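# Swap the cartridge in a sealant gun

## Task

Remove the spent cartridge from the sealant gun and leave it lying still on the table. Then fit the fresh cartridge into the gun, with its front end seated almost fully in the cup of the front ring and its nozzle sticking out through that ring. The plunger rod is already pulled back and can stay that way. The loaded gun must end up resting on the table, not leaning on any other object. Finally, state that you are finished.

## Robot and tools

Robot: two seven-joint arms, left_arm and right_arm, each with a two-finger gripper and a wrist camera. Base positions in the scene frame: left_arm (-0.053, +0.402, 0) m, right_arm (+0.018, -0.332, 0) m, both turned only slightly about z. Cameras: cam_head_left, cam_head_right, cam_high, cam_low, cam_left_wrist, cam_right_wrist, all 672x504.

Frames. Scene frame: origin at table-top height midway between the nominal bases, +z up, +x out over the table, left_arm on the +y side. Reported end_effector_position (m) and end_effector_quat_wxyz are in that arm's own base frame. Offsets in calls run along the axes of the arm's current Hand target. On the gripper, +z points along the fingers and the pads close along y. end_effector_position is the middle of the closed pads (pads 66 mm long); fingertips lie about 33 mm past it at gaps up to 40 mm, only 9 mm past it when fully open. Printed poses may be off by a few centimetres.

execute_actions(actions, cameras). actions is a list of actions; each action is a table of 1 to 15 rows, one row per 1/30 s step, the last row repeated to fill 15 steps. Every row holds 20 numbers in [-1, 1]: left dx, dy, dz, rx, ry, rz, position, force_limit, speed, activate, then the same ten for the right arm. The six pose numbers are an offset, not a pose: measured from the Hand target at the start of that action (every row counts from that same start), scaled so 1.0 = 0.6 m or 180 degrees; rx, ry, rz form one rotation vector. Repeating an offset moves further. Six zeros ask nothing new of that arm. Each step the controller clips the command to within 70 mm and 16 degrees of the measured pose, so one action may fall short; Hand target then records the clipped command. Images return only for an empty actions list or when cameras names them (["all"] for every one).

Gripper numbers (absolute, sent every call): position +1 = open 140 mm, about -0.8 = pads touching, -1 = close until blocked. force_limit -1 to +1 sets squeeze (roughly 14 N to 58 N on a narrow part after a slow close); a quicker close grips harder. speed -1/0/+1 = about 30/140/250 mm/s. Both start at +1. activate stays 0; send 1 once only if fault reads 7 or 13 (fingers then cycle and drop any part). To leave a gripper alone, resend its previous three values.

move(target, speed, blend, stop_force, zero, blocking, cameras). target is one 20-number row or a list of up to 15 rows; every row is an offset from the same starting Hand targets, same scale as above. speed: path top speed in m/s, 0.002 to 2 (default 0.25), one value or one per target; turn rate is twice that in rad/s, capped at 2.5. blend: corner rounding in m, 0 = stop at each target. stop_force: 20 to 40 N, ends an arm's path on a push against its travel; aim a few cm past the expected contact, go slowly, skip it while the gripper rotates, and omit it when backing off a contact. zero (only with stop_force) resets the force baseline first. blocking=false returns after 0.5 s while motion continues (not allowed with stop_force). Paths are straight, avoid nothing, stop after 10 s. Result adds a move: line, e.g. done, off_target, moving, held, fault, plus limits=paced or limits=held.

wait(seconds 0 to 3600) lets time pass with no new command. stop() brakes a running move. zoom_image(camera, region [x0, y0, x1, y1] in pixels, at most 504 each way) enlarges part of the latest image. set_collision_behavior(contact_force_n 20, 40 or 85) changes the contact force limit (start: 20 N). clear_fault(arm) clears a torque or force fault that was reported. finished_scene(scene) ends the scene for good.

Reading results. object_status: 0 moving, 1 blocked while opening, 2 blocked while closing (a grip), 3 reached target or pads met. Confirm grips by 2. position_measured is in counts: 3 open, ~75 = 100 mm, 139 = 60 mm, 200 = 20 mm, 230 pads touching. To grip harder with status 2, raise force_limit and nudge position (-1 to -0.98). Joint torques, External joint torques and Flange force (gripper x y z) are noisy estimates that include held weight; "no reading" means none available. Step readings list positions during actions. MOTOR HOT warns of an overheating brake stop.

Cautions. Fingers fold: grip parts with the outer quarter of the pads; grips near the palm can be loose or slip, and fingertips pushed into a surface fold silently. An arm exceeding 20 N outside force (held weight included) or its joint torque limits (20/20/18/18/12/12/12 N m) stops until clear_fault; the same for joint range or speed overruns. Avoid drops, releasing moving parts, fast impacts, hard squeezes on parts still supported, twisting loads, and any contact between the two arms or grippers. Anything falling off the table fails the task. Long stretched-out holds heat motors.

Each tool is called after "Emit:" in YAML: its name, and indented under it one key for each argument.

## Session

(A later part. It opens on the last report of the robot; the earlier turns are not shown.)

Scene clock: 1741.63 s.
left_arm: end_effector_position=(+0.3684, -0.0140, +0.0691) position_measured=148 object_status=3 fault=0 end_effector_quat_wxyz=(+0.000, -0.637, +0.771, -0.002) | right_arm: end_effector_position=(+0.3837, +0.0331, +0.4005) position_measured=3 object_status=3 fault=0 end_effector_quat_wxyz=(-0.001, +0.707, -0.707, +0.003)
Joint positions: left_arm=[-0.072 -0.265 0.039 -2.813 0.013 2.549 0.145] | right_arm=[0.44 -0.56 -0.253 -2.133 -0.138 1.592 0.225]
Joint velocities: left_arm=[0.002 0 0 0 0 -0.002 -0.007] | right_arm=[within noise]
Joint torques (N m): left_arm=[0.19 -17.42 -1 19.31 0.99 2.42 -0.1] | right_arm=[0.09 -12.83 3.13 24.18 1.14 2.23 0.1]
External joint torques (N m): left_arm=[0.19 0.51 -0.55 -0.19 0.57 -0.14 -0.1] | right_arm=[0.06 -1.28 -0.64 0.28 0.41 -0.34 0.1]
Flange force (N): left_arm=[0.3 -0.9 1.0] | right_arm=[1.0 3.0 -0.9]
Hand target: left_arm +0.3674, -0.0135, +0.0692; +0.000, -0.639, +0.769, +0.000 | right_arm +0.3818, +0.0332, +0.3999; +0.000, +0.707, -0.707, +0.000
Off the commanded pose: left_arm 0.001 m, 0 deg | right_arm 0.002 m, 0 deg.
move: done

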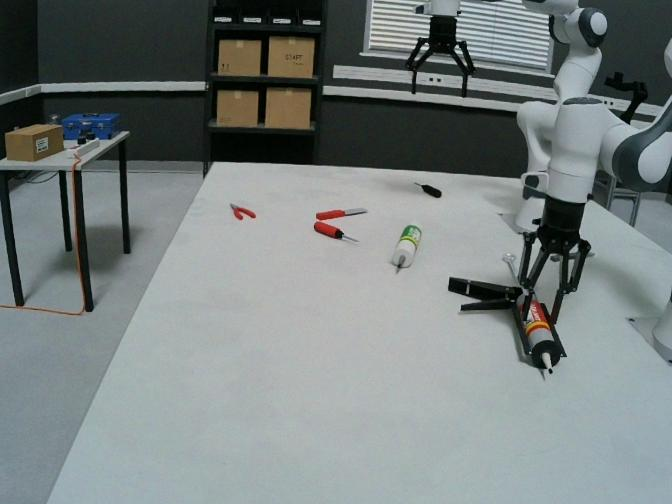

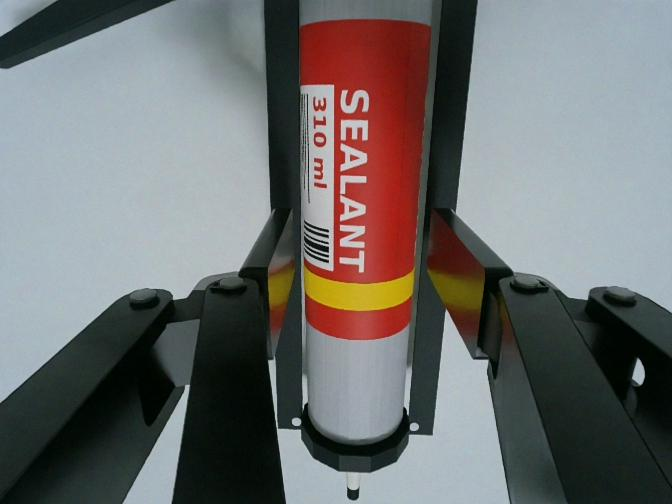

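Emit:
execute_actions:
  actions: []
  cameras: ["all"]

Emit:
zoom_image:
  camera: "cam_high"
  region: [440, 165, 520, 225]

Emit:
zoom_image:
  camera: "cam_high"
  region: [530, 190, 610, 250]

Emit:
zoom_image:
  camera: "cam_head_left"
  region: [120, 230, 200, 290]

Emit:
zoom_image:
  camera: "cam_head_left"
  region: [190, 230, 270, 290]

Emit:
zoom_image:
  camera: "cam_head_right"
  region: [140, 230, 260, 300]

Scene clock: 1770.30 s.
left_arm: end_effector_position=(+0.3683, -0.0140, +0.0691) position_measured=148 object_status=3 fault=0 end_effector_quat_wxyz=(-0.001, -0.638, +0.770, -0.002) | right_arm: end_effector_position=(+0.3837, +0.0331, +0.4005) position_measured=3 object_status=3 fault=0 end_effector_quat_wxyz=(-0.001, +0.707, -0.707, +0.003)
Joint positions: left_arm=[-0.072 -0.265 0.039 -2.813 0.013 2.549 0.143] | right_arm=[0.44 -0.56 -0.253 -2.133 -0.138 1.592 0.225]
Joint velocities: within noise
Joint torques (N m): left_arm=[0.19 -17.39 -0.96 19.29 0.98 2.42 -0.11] | right_arm=[0.19 -12.86 3.17 24.18 1.16 2.2 0.06]
External joint torques (N m): left_arm=[0.2 0.59 -0.5 -0.28 0.56 -0.15 -0.11] | right_arm=[0.17 -1.29 -0.58 0.25 0.43 -0.37 0.06]
Flange force (N): left_arm=[0.2 -0.8 1.3] | right_arm=[0.9 3.0 -0.9]
Hand target: left_arm +0.3674, -0.0135, +0.0692; +0.000, -0.639, +0.769, +0.000 | right_arm +0.3818, +0.0332, +0.3999; +0.000, +0.707, -0.707, +0.000
Tool commands: left_gripper/position=-0.15 left_gripper/force_limit=-0.05 left_gripper/speed=-1.0 left_gripper/activate=+0.0 right_gripper/position=+1.0 right_gripper/force_limit=+1.0 right_gripper/speed=+1.0 right_gripper/activate=+0.0
Off the commanded pose: left_arm 0.001 m, 0 deg | right_arm 0.002 m, 0 deg.

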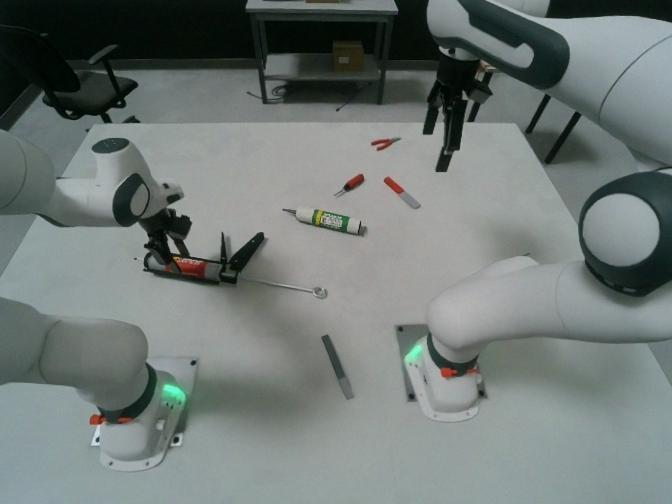

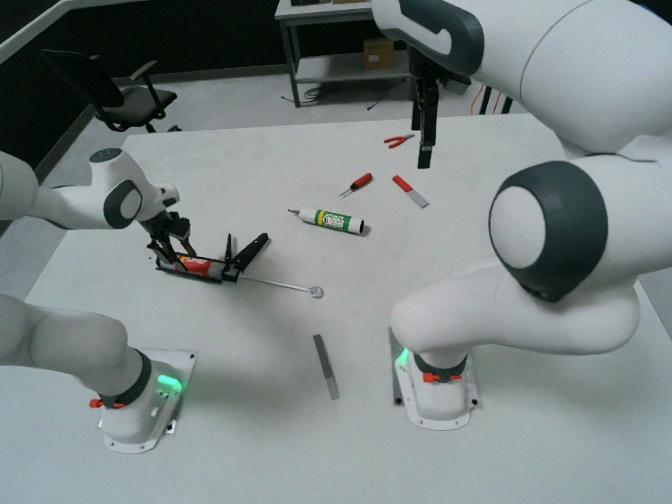

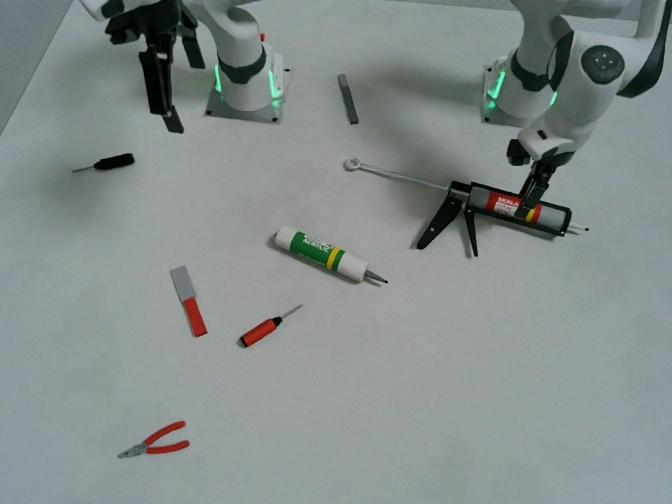

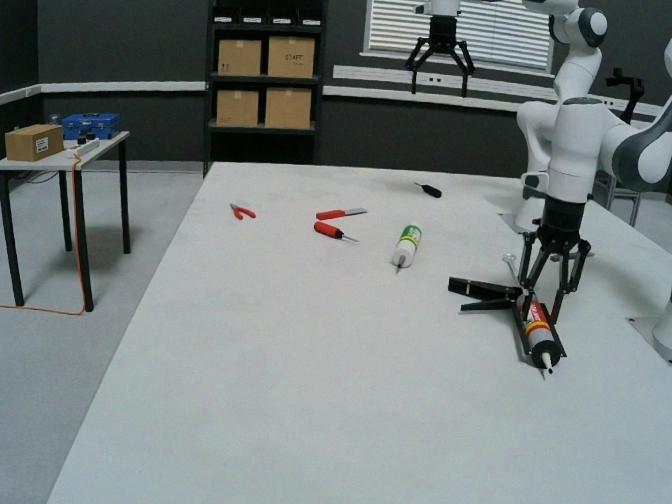

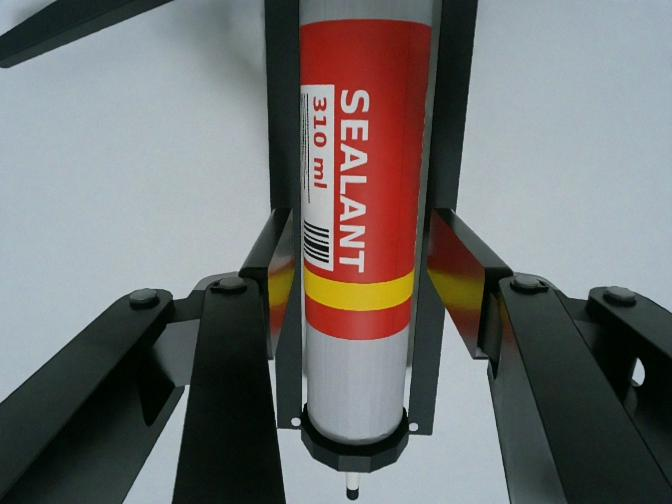

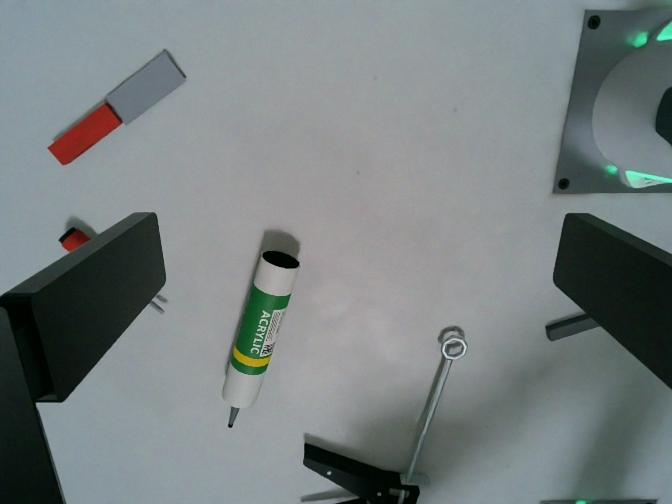

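Scaled by 6.300.

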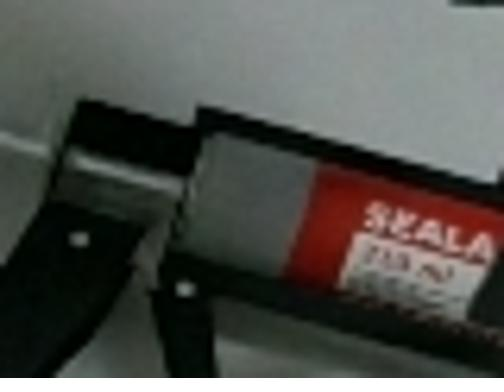

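Scaled by 6.300.

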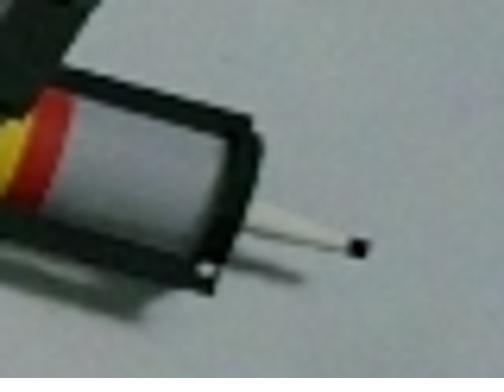

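Scaled by 6.300.

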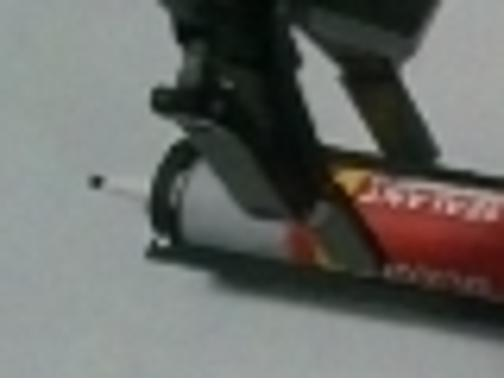

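Scaled by 6.300.

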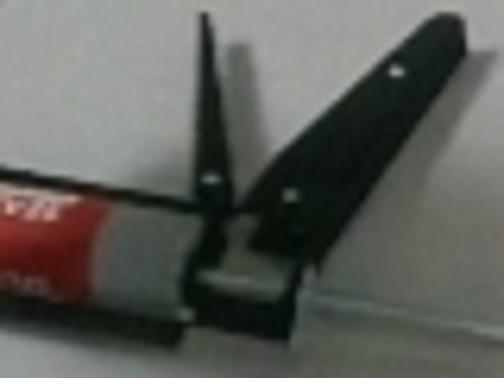

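Scaled by 4.200.

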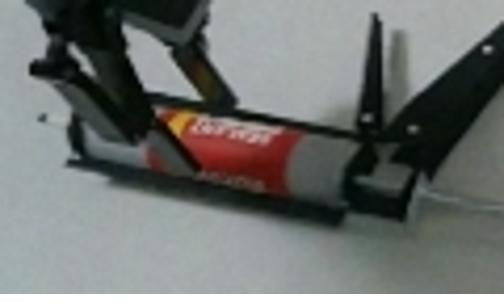

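Emit:
move:
  target: [0, 0.0023, 0.0148, 0, 0, 0.004, -0.15, -0.05, -1, 0, 0, 0, 0, 0, 0, 0, 1, 1, 1, 0]
  speed: 0.02
  cameras: ["cam_left_wrist"]

Scene clock: 1794.37 s.
left_arm: end_effector_position=(+0.3660, -0.0137, +0.0610) position_measured=148 object_status=3 fault=0 end_effector_quat_wxyz=(-0.001, -0.638, +0.770, -0.001) | right_arm: end_effector_position=(+0.3837, +0.0331, +0.4005) position_measured=3 object_status=3 fault=0 end_effector_quat_wxyz=(-0.001, +0.707, -0.707, +0.003)
Joint positions: left_arm=[-0.072 -0.246 0.039 -2.822 0.013 2.575 0.143] | right_arm=[0.44 -0.56 -0.253 -2.133 -0.138 1.592 0.225]
Joint velocities: left_arm=[0 -0.001 0.002 0 -0.001 0.005 0] | right_arm=[within noise]
Joint torques (N m): left_arm=[-0.31 -16.32 -0.56 19 0.97 2.93 0.26] | right_arm=[0.16 -12.92 3.14 24.22 1.14 2.21 0.13]
External joint torques (N m): left_arm=[-0.36 1.87 -0.19 -0.09 0.58 0.37 0.26] | right_arm=[0.11 -1.35 -0.65 0.29 0.4 -0.36 0.13]
Flange force (N): left_arm=[-1.0 -5.2 7.1] | right_arm=[1.0 3.1 -0.9]
Hand target: left_arm +0.3661, -0.0133, +0.0603; +0.000, -0.634, +0.773, +0.000 | right_arm +0.3818, +0.0332, +0.3999; +0.000, +0.707, -0.707, +0.000
Off the commanded pose: left_arm 0.001 m, 0 deg | right_arm 0.002 m, 0 deg.
move: done

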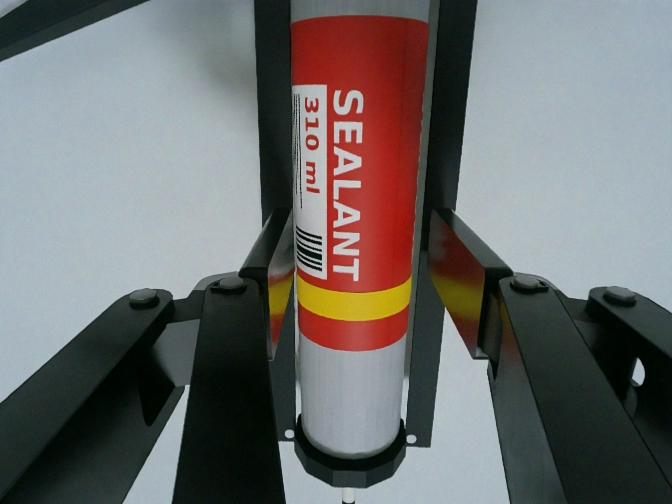

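Emit:
execute_actions:
  actions:
    - [[0,0,-0.0012,0,0,0,-0.15,-0.05,-1,0, 0,0,0,0,0,0,1,1,1,0]]
    - [[0,0,0,0,0,0,-1,-1,-1,0, 0,0,0,0,0,0,1,1,1,0]]
    - [[0,0,0,0,0,0,-1,-1,-1,0, 0,0,0,0,0,0,1,1,1,0]]
    - [[0,0,0,0,0,0,-1,-1,-1,0, 0,0,0,0,0,0,1,1,1,0]]
  cameras: ["cam_left_wrist", "cam_low", "cam_high"]

Emit:
zoom_image:
  camera: "cam_left_wrist"
  region: [240, 380, 480, 504]

Scene clock: 1819.30 s.
left_arm: end_effector_position=(+0.3663, -0.0137, +0.0611) position_measured=166 object_status=2 fault=0 end_effector_quat_wxyz=(-0.001, -0.638, +0.770, -0.001) | right_arm: end_effector_position=(+0.3837, +0.0331, +0.4005) position_measured=3 object_status=3 fault=0 end_effector_quat_wxyz=(-0.001, +0.707, -0.707, +0.003)
Joint positions: left_arm=[-0.072 -0.246 0.039 -2.822 0.013 2.576 0.143] | right_arm=[0.44 -0.56 -0.253 -2.133 -0.138 1.592 0.225]
Joint torques (N m): left_arm=[-0.16 -16.77 -0.44 19 0.97 2.52 0.22] | right_arm=[0.16 -12.88 3.12 24.22 1.15 2.23 0.09]
External joint torques (N m): left_arm=[-0.21 1.45 -0.08 -0.13 0.57 -0.04 0.22] | right_arm=[0.25 -1.24 -0.52 0.23 0.43 -0.35 0.09]
External joint torques at the end of the 1st action: left_arm=[-0.28 1.22 -0.17 0.13 0.56 0.05 0.26] | right_arm=[0.2 -1.27 -0.59 0.23 0.41 -0.35 0.1]
External joint torques at the end of the 2nd action: left_arm=[-0.14 2.07 -0.01 -0.26 0.57 -0.15 0.23] | right_arm=[0.17 -1.35 -0.59 0.23 0.43 -0.36 0.11]
External joint torques at the end of the 3rd action: left_arm=[-0.18 1.53 -0.02 -0.16 0.56 -0.05 0.25] | right_arm=[0.13 -1.44 -0.62 0.23 0.42 -0.36 0.08]
Flange force (N): left_arm=[-1.1 -3.8 4.3] | right_arm=[0.7 3.0 -0.8]
Flange force at the end of the 1st action (N): left_arm=[-0.9 -3.9 3.8] | right_arm=[0.9 3.0 -0.8]
Flange force at the end of the 2nd action (N): left_arm=[-1.5 -5.3 6.0] | right_arm=[0.9 3.3 -0.8]
Flange force at the end of the 3rd action (N): left_arm=[-1.3 -3.9 4.6] | right_arm=[1.1 3.5 -0.7]
Hand target: left_arm +0.3661, -0.0133, +0.0610; +0.000, -0.634, +0.773, +0.000 | right_arm +0.3818, +0.0332, +0.3999; +0.000, +0.707, -0.707, +0.000
Off the commanded pose: left_arm 0.001 m, 0 deg | right_arm 0.002 m, 0 deg.
Step readings (end_effector_position of left_arm | right_arm; steps 1 to 15: 1st action; 16 to 30: 2nd action; 31 to 45: 3rd action; 46 to 60: 4th action):
0: (+0.3662, -0.0137, +0.0610) | (+0.3837, +0.0331, +0.4005)
1: (+0.3662, -0.0137, +0.0610) | (+0.3837, +0.0331, +0.4005)
2: (+0.3662, -0.0137, +0.0610) | (+0.3837, +0.0331, +0.4005)
4: (+0.3662, -0.0137, +0.0610) | (+0.3837, +0.0331, +0.4005)
8: (+0.3662, -0.0137, +0.0610) | (+0.3837, +0.0331, +0.4005)
15: (+0.3662, -0.0137, +0.0610) | (+0.3837, +0.0331, +0.4005)
16: (+0.3662, -0.0137, +0.0610) | (+0.3837, +0.0331, +0.4005)
17: (+0.3662, -0.0137, +0.0610) | (+0.3837, +0.0331, +0.4005)
19: (+0.3662, -0.0137, +0.0610) | (+0.3837, +0.0331, +0.4005)
23: (+0.3662, -0.0137, +0.0610) | (+0.3837, +0.0331, +0.4005)
30: (+0.3663, -0.0137, +0.0611) | (+0.3837, +0.0331, +0.4005)
31: (+0.3663, -0.0137, +0.0611) | (+0.3837, +0.0331, +0.4005)
32: (+0.3663, -0.0137, +0.0611) | (+0.3837, +0.0331, +0.4005)
34: (+0.3663, -0.0137, +0.0611) | (+0.3837, +0.0331, +0.4005)
38: (+0.3663, -0.0137, +0.0611) | (+0.3837, +0.0331, +0.4005)
45: (+0.3663, -0.0137, +0.0611) | (+0.3837, +0.0331, +0.4005)
46: (+0.3663, -0.0137, +0.0611) | (+0.3837, +0.0331, +0.4005)
47: (+0.3663, -0.0137, +0.0611) | (+0.3837, +0.0331, +0.4005)
49: (+0.3663, -0.0137, +0.0611) | (+0.3837, +0.0331, +0.4005)
53: (+0.3663, -0.0137, +0.0611) | (+0.3837, +0.0331, +0.4005)
60: (+0.3663, -0.0137, +0.0611) | (+0.3837, +0.0331, +0.4005)
Images, in order (width x height): cam_high 672x504, cam_low 672x504, cam_left_wrist 672x504.

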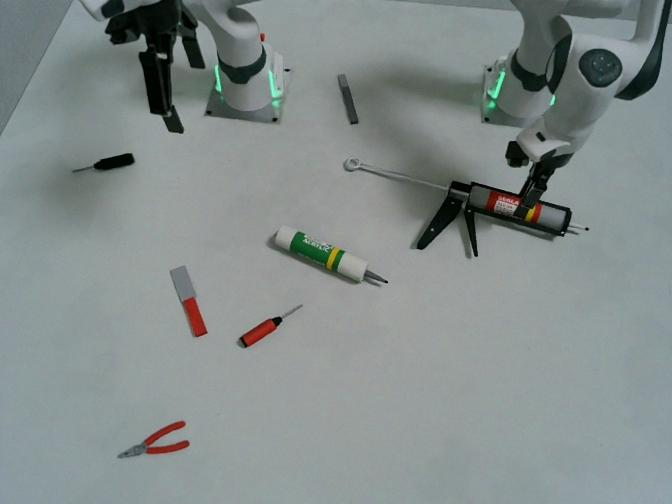

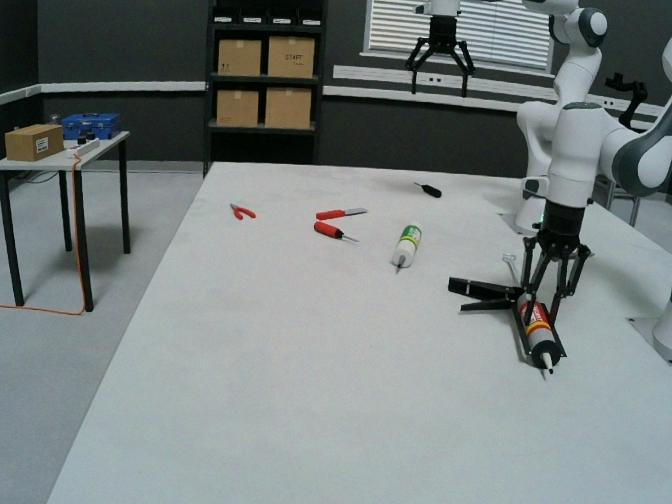

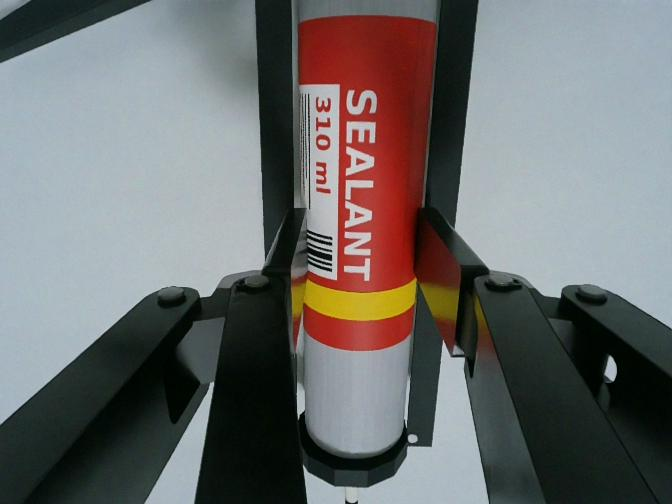

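Scaled by 2.100.

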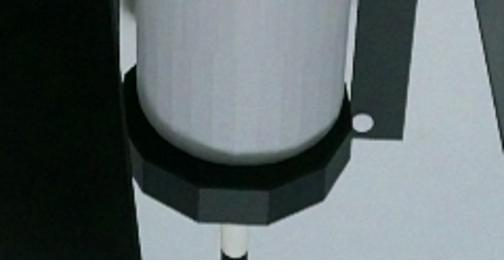

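Emit:
move:
  target: [-0.0083, 0, 0, 0, 0, 0, -1, -1, -1, 0, 0, 0, 0, 0, 0, 0, 1, 1, 1, 0]
  speed: 0.01
  cameras: ["cam_left_wrist", "cam_low", "cam_high"]

Emit:
zoom_image:
  camera: "cam_left_wrist"
  region: [240, 380, 480, 504]

Emit:
zoom_image:
  camera: "cam_low"
  region: [490, 250, 610, 390]

Scene clock: 1831.60 s.
left_arm: end_effector_position=(+0.3671, -0.0102, +0.0615) position_measured=166 object_status=2 fault=0 end_effector_quat_wxyz=(+0.000, -0.637, +0.771, -0.001) | right_arm: end_effector_position=(+0.3837, +0.0331, +0.4005) position_measured=3 object_status=3 fault=0 end_effector_quat_wxyz=(-0.001, +0.707, -0.707, +0.003)
Joint positions: left_arm=[-0.069 -0.246 0.047 -2.82 0.017 2.576 0.151] | right_arm=[0.44 -0.56 -0.253 -2.133 -0.138 1.592 0.225]
Joint velocities: left_arm=[-0.001 -0.001 0.001 0 0.001 0 0.006] | right_arm=[within noise]
Joint torques (N m): left_arm=[0.66 -16.08 0.71 19.84 1.19 2.6 0.24] | right_arm=[0.17 -12.91 3.13 24.16 1.16 2.19 0.08]
External joint torques (N m): left_arm=[0.71 2.08 1.21 0.74 0.78 0.05 0.24] | right_arm=[0.13 -1.3 -0.64 0.19 0.42 -0.39 0.09]
Flange force (N): left_arm=[-5.2 -7.7 6.1] | right_arm=[1.0 3.2 -0.8]
Hand target: left_arm +0.3671, -0.0084, +0.0610; +0.000, -0.634, +0.773, +0.000 | right_arm +0.3818, +0.0332, +0.3999; +0.000, +0.707, -0.707, +0.000
Off the commanded pose: left_arm 0.002 m, 0 deg | right_arm 0.002 m, 0 deg.
move: done
Images, in order (width x height): cam_high 672x504, cam_low 672x504, cam_left_wrist 672x504.

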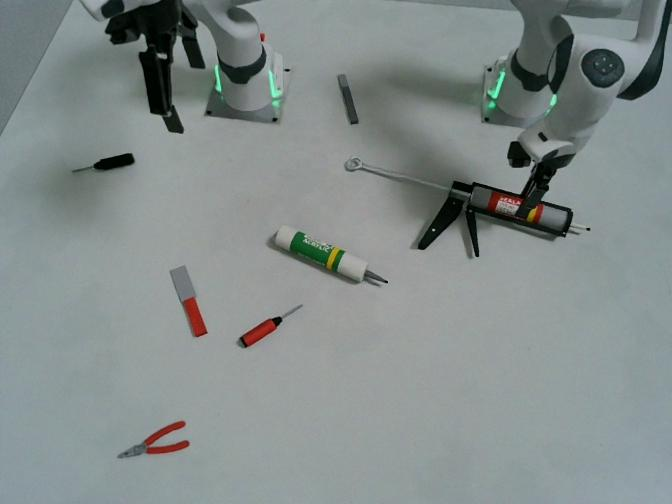

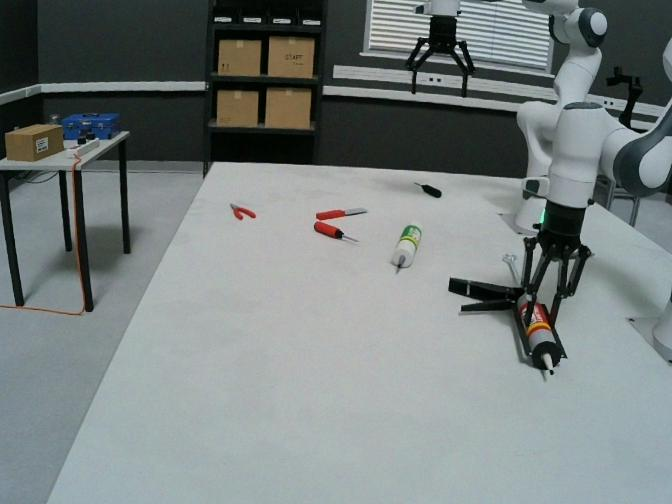

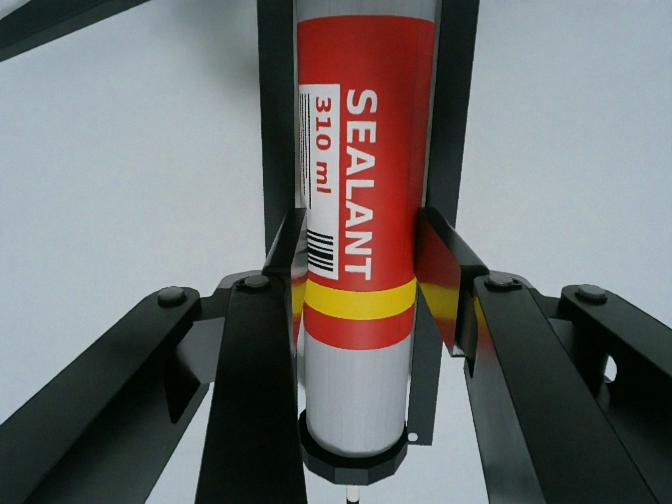

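Scaled by 2.100.

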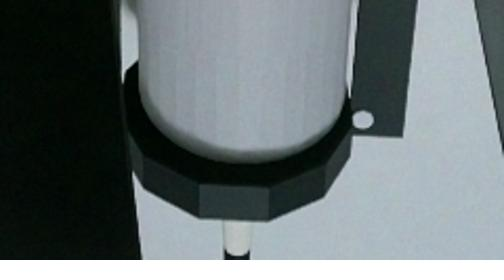

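Scaled by 3.600.

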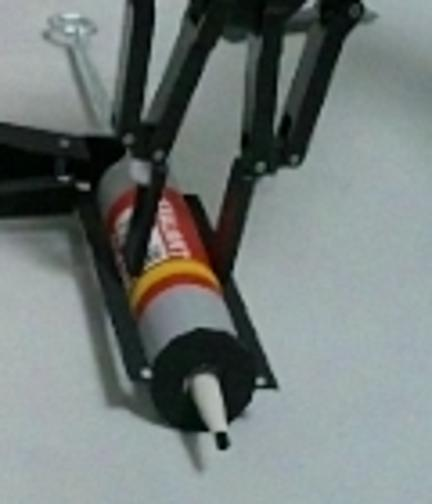

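Emit:
zoom_image:
  camera: "cam_left_wrist"
  region: [290, 400, 430, 504]

Emit:
zoom_image:
  camera: "cam_high"
  region: [540, 195, 600, 245]

Emit:
zoom_image:
  camera: "cam_low"
  region: [515, 325, 575, 385]

Scaled by 3.600.

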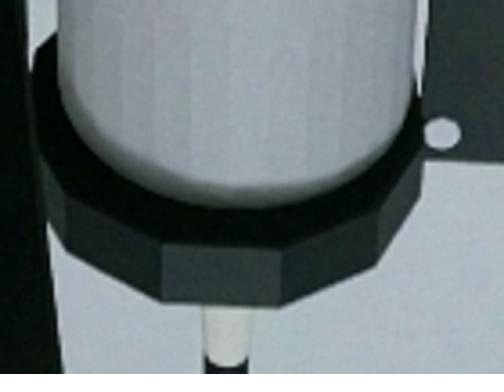

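Scaled by 8.400.

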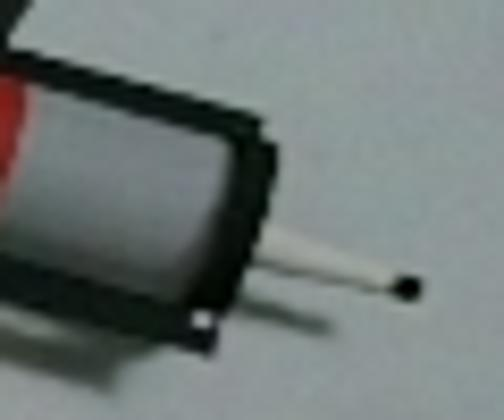

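Scaled by 8.400.

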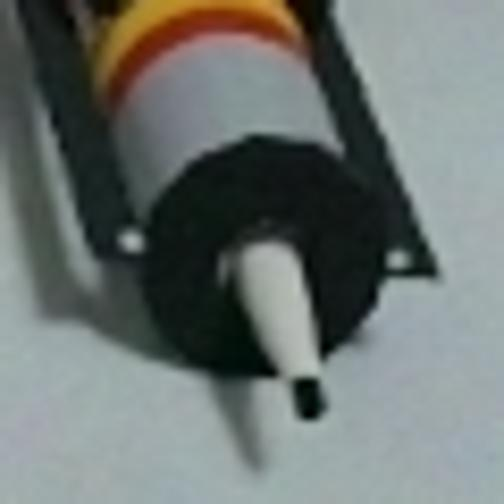

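Emit:
execute_actions:
  actions: []
  cameras: ["cam_right_wrist", "cam_high"]

Emit:
zoom_image:
  camera: "cam_right_wrist"
  region: [200, 220, 330, 440]

Emit:
zoom_image:
  camera: "cam_high"
  region: [260, 210, 400, 300]

Scene clock: 1889.10 s.
left_arm: end_effector_position=(+0.3672, -0.0102, +0.0615) position_measured=166 object_status=2 fault=0 end_effector_quat_wxyz=(+0.000, -0.637, +0.771, -0.001) | right_arm: end_effector_position=(+0.3837, +0.0331, +0.4005) position_measured=3 object_status=3 fault=0 end_effector_quat_wxyz=(-0.001, +0.707, -0.707, +0.003)
Joint positions: left_arm=[-0.069 -0.246 0.047 -2.82 0.017 2.576 0.152] | right_arm=[0.44 -0.56 -0.253 -2.133 -0.138 1.592 0.225]
Joint velocities: within noise
Joint torques (N m): left_arm=[0.59 -16.13 0.31 19.8 1.15 2.59 0.27] | right_arm=[0.1 -12.95 3.1 24.23 1.14 2.22 0.08]
External joint torques (N m): left_arm=[0.61 2.06 0.78 0.68 0.75 0.03 0.27] | right_arm=[0.09 -1.36 -0.64 0.27 0.41 -0.36 0.08]
Flange force (N): left_arm=[-4.4 -7.5 6.0] | right_arm=[1.1 3.2 -0.9]
Hand target: left_arm +0.3671, -0.0084, +0.0610; +0.000, -0.634, +0.773, +0.000 | right_arm +0.3818, +0.0332, +0.3999; +0.000, +0.707, -0.707, +0.000
Tool commands: left_gripper/position=-1.0 left_gripper/force_limit=-1.0 left_gripper/speed=-1.0 left_gripper/activate=+0.0 right_gripper/position=+1.0 right_gripper/force_limit=+1.0 right_gripper/speed=+1.0 right_gripper/activate=+0.0
Off the commanded pose: left_arm 0.002 m, 0 deg | right_arm 0.002 m, 0 deg.
Images, in order (width x height): cam_high 672x504, cam_right_wrist 672x504.

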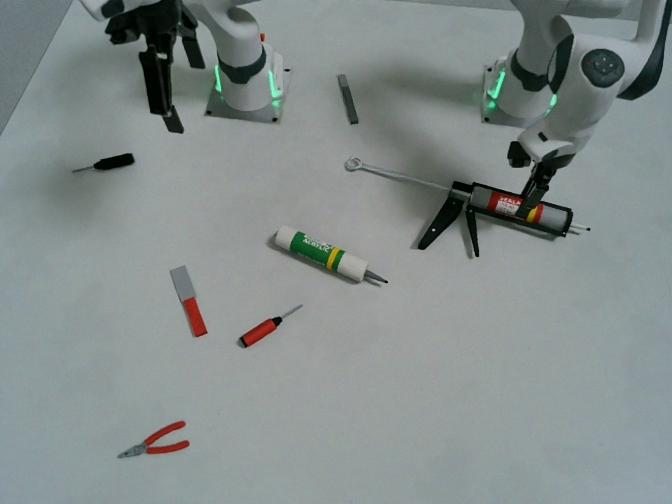

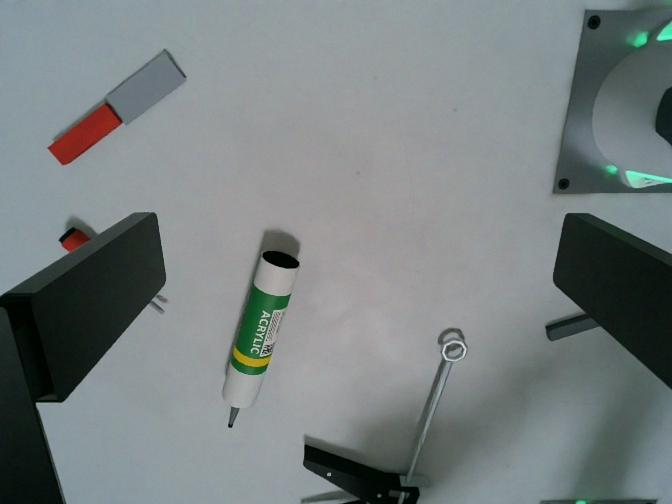

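Scaled by 2.291.

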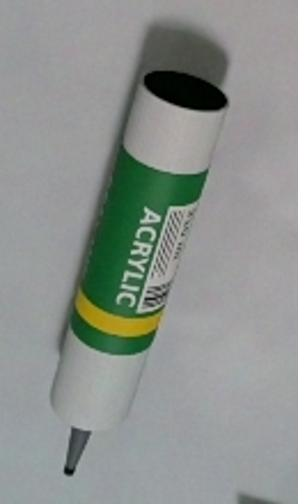

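Scaled by 3.600.

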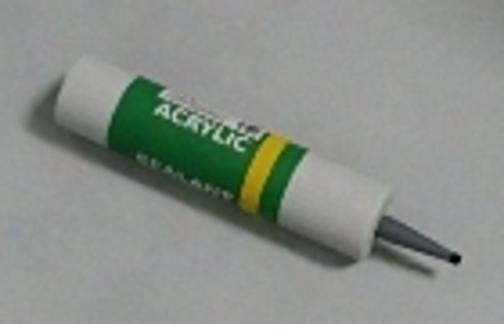

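Emit:
execute_actions:
  actions:
    - [[0,0,0,0,0,0,-0.15,-1,-1,0, 0,0,0,0,0,0,1,1,1,0]]
    - [[0,0,0,0,0,0,-0.15,-1,-1,0, 0,0,0,0,0,0,1,1,1,0]]
  cameras: ["cam_left_wrist"]

Emit:
move:
  target: [0, 0, 0.0038, 0, 0, 0, -0.15, -1, -1, 0, 0, 0, 0, 0, 0, 0, 1, 1, 1, 0]
  speed: 0.01
  cameras: ["cam_left_wrist"]

Emit:
zoom_image:
  camera: "cam_left_wrist"
  region: [290, 400, 430, 504]

Scene clock: 2055.50 s.
left_arm: end_effector_position=(+0.3671, -0.0094, +0.0614) position_measured=148 object_status=3 fault=0 end_effector_quat_wxyz=(+0.000, -0.637, +0.771, -0.001) | right_arm: end_effector_position=(+0.3837, +0.0331, +0.4005) position_measured=3 object_status=3 fault=0 end_effector_quat_wxyz=(-0.001, +0.707, -0.707, +0.003)
Joint positions: left_arm=[-0.068 -0.246 0.048 -2.82 0.018 2.576 0.152] | right_arm=[0.44 -0.56 -0.253 -2.133 -0.138 1.592 0.225]
Joint torques (N m): left_arm=[-0.06 -16.3 -0.16 19.78 0.96 2.61 0.25] | right_arm=[0.15 -12.9 3.12 24.17 1.16 2.23 0.09]
External joint torques (N m): left_arm=[0 1.94 0.36 0.67 0.56 0.05 0.25] | right_arm=[0.15 -1.27 -0.61 0.2 0.42 -0.34 0.09]
External joint torques at the end of the 1st action: left_arm=[-0.01 1.97 0.12 0.58 0.54 0.04 0.26] | right_arm=[0.13 -1.26 -0.59 0.23 0.42 -0.37 0.08]
Flange force (N): left_arm=[-2.8 -7.5 5.8] | right_arm=[0.9 3.1 -0.7]
Flange force at the end of the 1st action (N): left_arm=[-2.4 -7.4 5.9] | right_arm=[0.9 3.0 -0.9]
Hand target: left_arm +0.3671, -0.0084, +0.0610; +0.000, -0.634, +0.773, +0.000 | right_arm +0.3818, +0.0332, +0.3999; +0.000, +0.707, -0.707, +0.000
Off the commanded pose: left_arm 0.001 m, 0 deg | right_arm 0.002 m, 0 deg.
Step readings (end_effector_position of left_arm | right_arm; steps 1 to 15: 1st action; 16 to 30: 2nd action):
0: (+0.3672, -0.0102, +0.0615) | (+0.3837, +0.0331, +0.4005)
1: (+0.3672, -0.0102, +0.0615) | (+0.3837, +0.0331, +0.4005)
2: (+0.3672, -0.0102, +0.0615) | (+0.3837, +0.0331, +0.4005)
4: (+0.3672, -0.0100, +0.0615) | (+0.3837, +0.0331, +0.4005)
8: (+0.3671, -0.0096, +0.0614) | (+0.3837, +0.0331, +0.4005)
15: (+0.3671, -0.0095, +0.0614) | (+0.3837, +0.0331, +0.4005)
16: (+0.3671, -0.0095, +0.0614) | (+0.3837, +0.0331, +0.4005)
17: (+0.3671, -0.0095, +0.0614) | (+0.3837, +0.0331, +0.4005)
19: (+0.3671, -0.0095, +0.0614) | (+0.3837, +0.0331, +0.4005)
23: (+0.3671, -0.0094, +0.0614) | (+0.3837, +0.0331, +0.4005)
30: (+0.3671, -0.0094, +0.0614) | (+0.3837, +0.0331, +0.4005)

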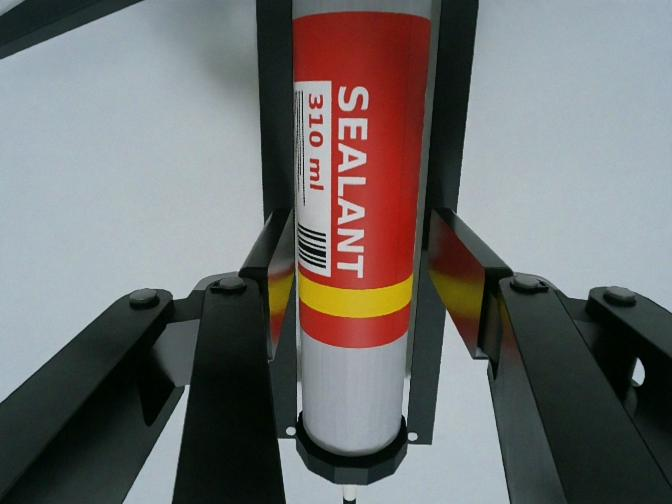

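Scene clock: 2056.03 s.
left_arm: end_effector_position=(+0.3667, -0.0093, +0.0592) position_measured=148 object_status=3 fault=0 end_effector_quat_wxyz=(-0.001, -0.637, +0.771, +0.000) | right_arm: end_effector_position=(+0.3837, +0.0331, +0.4005) position_measured=3 object_status=3 fault=0 end_effector_quat_wxyz=(-0.001, +0.707, -0.707, +0.003)
Joint positions: left_arm=[-0.068 -0.239 0.048 -2.82 0.018 2.581 0.153] | right_arm=[0.44 -0.56 -0.253 -2.133 -0.138 1.592 0.225]
Joint velocities: left_arm=[0.002 -0.002 0.001 0 0 0.004 0.001] | right_arm=[within noise]
Joint torques (N m): left_arm=[-0.15 -16.44 -0.17 19.15 0.9 2.79 0.26] | right_arm=[0.15 -12.92 3.1 24.2 1.16 2.21 0.1]
External joint torques (N m): left_arm=[-0.14 2.02 0.28 0.03 0.5 0.21 0.26] | right_arm=[0.2 -1.23 -0.56 0.19 0.43 -0.37 0.1]
Flange force (N): left_arm=[-2.1 -5.8 7.0] | right_arm=[0.8 3.0 -0.8]
Hand target: left_arm +0.3671, -0.0084, +0.0587; +0.000, -0.634, +0.773, +0.000 | right_arm +0.3818, +0.0332, +0.3999; +0.000, +0.707, -0.707, +0.000
Off the commanded pose: left_arm 0.001 m, 0 deg | right_arm 0.002 m, 0 deg.
move: done

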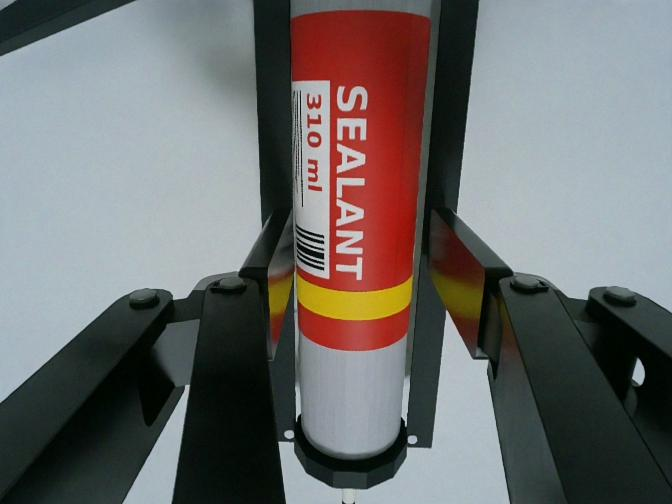

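Scaled by 3.600.

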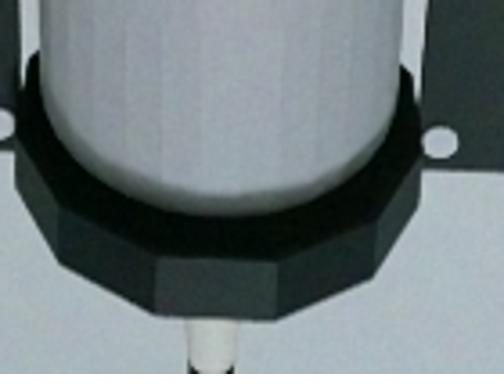

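Emit:
execute_actions:
  actions:
    - [[0,0.0012,0,0,0,0,-1,-0.05,-1,0, 0,0,0,0,0,0,1,1,1,0]]
    - [[0,0,0,0,0,0,-1,-0.05,-1,0, 0,0,0,0,0,0,1,1,1,0]]
    - [[0,0,0,0,0,0,-1,-0.05,-1,0, 0,0,0,0,0,0,1,1,1,0]]
  cameras: ["cam_left_wrist"]

Emit:
zoom_image:
  camera: "cam_left_wrist"
  region: [290, 400, 430, 504]

Scene clock: 2113.40 s.
left_arm: end_effector_position=(+0.3666, -0.0093, +0.0590) position_measured=165 object_status=2 fault=0 end_effector_quat_wxyz=(-0.001, -0.637, +0.771, -0.001) | right_arm: end_effector_position=(+0.3837, +0.0331, +0.4005) position_measured=3 object_status=3 fault=0 end_effector_quat_wxyz=(-0.001, +0.707, -0.707, +0.003)
Joint positions: left_arm=[-0.068 -0.239 0.048 -2.822 0.018 2.582 0.153] | right_arm=[0.44 -0.56 -0.253 -2.133 -0.138 1.592 0.225]
Joint torques (N m): left_arm=[-0.01 -16.71 -0.18 18.61 0.95 2.67 0.24] | right_arm=[0.15 -12.94 3.06 24.18 1.16 2.21 0.07]
External joint torques (N m): left_arm=[-0.01 1.65 0.28 -0.41 0.55 0.11 0.24] | right_arm=[0.2 -1.33 -0.6 0.25 0.43 -0.35 0.07]
External joint torques at the end of the 1st action: left_arm=[-0.02 2.15 0.24 -0.55 0.55 0.11 0.19] | right_arm=[0.11 -1.28 -0.59 0.22 0.42 -0.35 0.03]
External joint torques at the end of the 2nd action: left_arm=[-0.01 1.59 0.26 -0.32 0.56 0.13 0.24] | right_arm=[0.17 -1.28 -0.62 0.22 0.43 -0.37 0.08]
Flange force (N): left_arm=[-1.9 -3.4 5.7] | right_arm=[1.0 3.1 -0.8]
Flange force at the end of the 1st action (N): left_arm=[-1.9 -4.5 7.3] | right_arm=[1.0 3.0 -0.8]
Flange force at the end of the 2nd action (N): left_arm=[-1.9 -3.4 5.5] | right_arm=[1.0 3.1 -0.8]
Hand target: left_arm +0.3663, -0.0083, +0.0587; +0.000, -0.634, +0.773, +0.000 | right_arm +0.3818, +0.0332, +0.3999; +0.000, +0.707, -0.707, +0.000
Off the commanded pose: left_arm 0.001 m, 0 deg | right_arm 0.002 m, 0 deg.
Step readings (end_effector_position of left_arm | right_arm; steps 1 to 15: 1st action; 16 to 30: 2nd action; 31 to 45: 3rd action):
0: (+0.3669, -0.0093, +0.0593) | (+0.3837, +0.0331, +0.4005)
1: (+0.3669, -0.0093, +0.0593) | (+0.3837, +0.0331, +0.4005)
2: (+0.3668, -0.0093, +0.0592) | (+0.3837, +0.0331, +0.4005)
4: (+0.3663, -0.0093, +0.0589) | (+0.3837, +0.0331, +0.4005)
8: (+0.3664, -0.0093, +0.0589) | (+0.3837, +0.0331, +0.4005)
15: (+0.3665, -0.0093, +0.0590) | (+0.3837, +0.0331, +0.4005)
16: (+0.3666, -0.0093, +0.0590) | (+0.3837, +0.0331, +0.4005)
17: (+0.3666, -0.0093, +0.0590) | (+0.3837, +0.0331, +0.4005)
19: (+0.3666, -0.0093, +0.0590) | (+0.3837, +0.0331, +0.4005)
23: (+0.3666, -0.0093, +0.0590) | (+0.3837, +0.0331, +0.4005)
30: (+0.3666, -0.0093, +0.0590) | (+0.3837, +0.0331, +0.4005)
31: (+0.3666, -0.0093, +0.0590) | (+0.3837, +0.0331, +0.4005)
32: (+0.3666, -0.0093, +0.0590) | (+0.3837, +0.0331, +0.4005)
34: (+0.3666, -0.0093, +0.0590) | (+0.3837, +0.0331, +0.4005)
38: (+0.3666, -0.0093, +0.0590) | (+0.3837, +0.0331, +0.4005)
45: (+0.3666, -0.0093, +0.0590) | (+0.3837, +0.0331, +0.4005)

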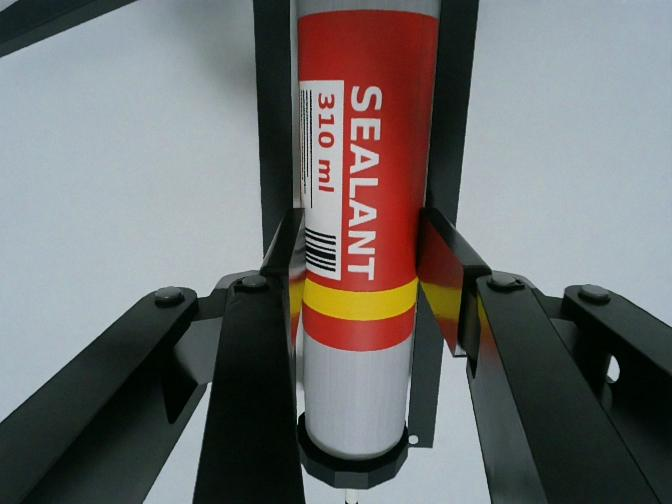

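Scaled by 3.600.

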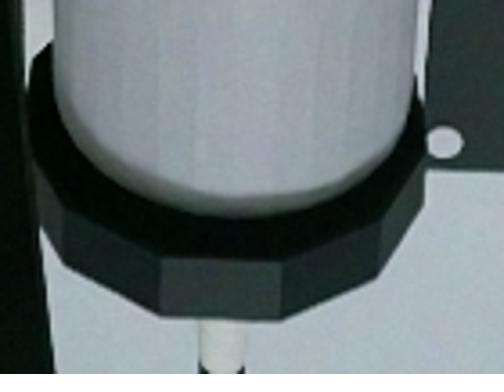

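Emit:
move:
  target: [0, 0, -0.005, 0, 0, 0, -1, -0.05, -1, 0, 0, 0, 0, 0, 0, 0, 1, 1, 1, 0]
  speed: 0.02
  cameras: ["cam_left_wrist", "cam_low"]

Emit:
zoom_image:
  camera: "cam_left_wrist"
  region: [290, 400, 430, 504]

Emit:
zoom_image:
  camera: "cam_low"
  region: [515, 325, 575, 385]

Scene clock: 2119.70 s.
left_arm: end_effector_position=(+0.3694, -0.0094, +0.0636) position_measured=171 object_status=0 fault=0 end_effector_quat_wxyz=(+0.002, -0.637, +0.771, -0.003) | right_arm: end_effector_position=(+0.3837, +0.0331, +0.4005) position_measured=3 object_status=3 fault=0 end_effector_quat_wxyz=(-0.001, +0.707, -0.707, +0.003)
Joint positions: left_arm=[-0.068 -0.25 0.049 -2.819 0.018 2.577 0.153] | right_arm=[0.44 -0.56 -0.253 -2.133 -0.138 1.592 0.225]
Joint torques (N m): left_arm=[0.15 -15.17 -0.25 18.32 0.98 2.2 0.26] | right_arm=[0.16 -12.94 3.13 24.2 1.15 2.23 0.04]
External joint torques (N m): left_arm=[0.12 2.92 0.2 -0.89 0.58 -0.38 0.27] | right_arm=[0.16 -1.21 -0.62 0.2 0.41 -0.33 0.04]
Flange force (N): left_arm=[-2.4 -5.7 8.0] | right_arm=[1.0 2.8 -0.7]
Hand target: left_arm +0.3664, -0.0083, +0.0617; +0.000, -0.634, +0.773, +0.000 | right_arm +0.3818, +0.0332, +0.3999; +0.000, +0.707, -0.707, +0.000
Off the commanded pose: left_arm 0.004 m, 1 deg | right_arm 0.002 m, 0 deg.
move: off_target (left_arm)
Images, in order (width x height): cam_low 672x504, cam_left_wrist 672x504.

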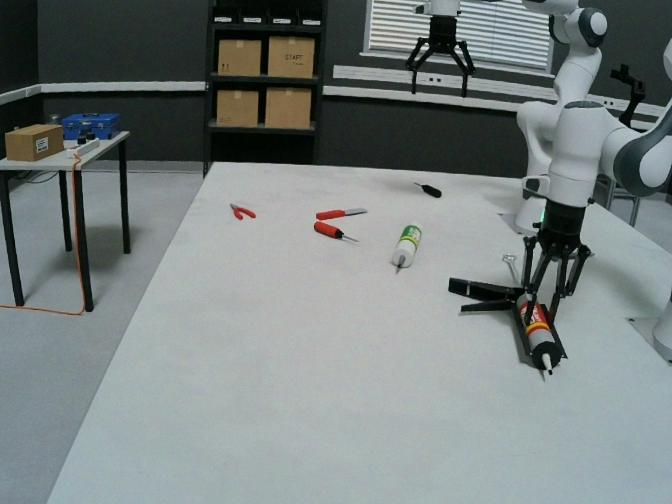

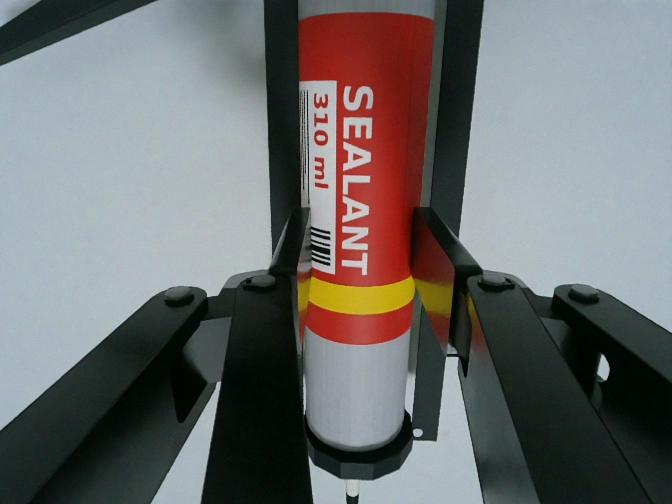

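Scaled by 3.600.

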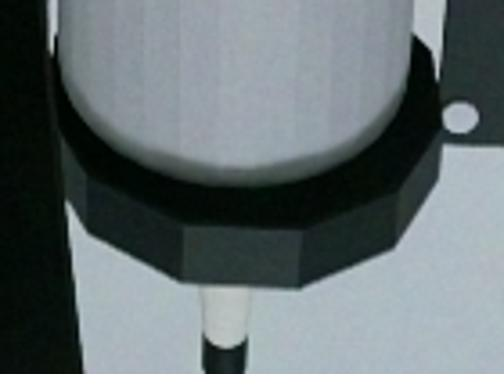

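Scaled by 8.400.

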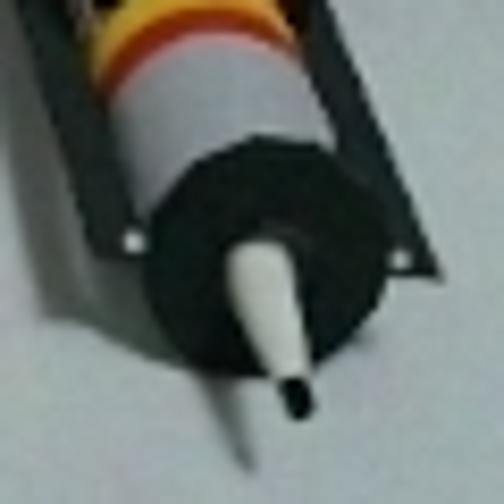

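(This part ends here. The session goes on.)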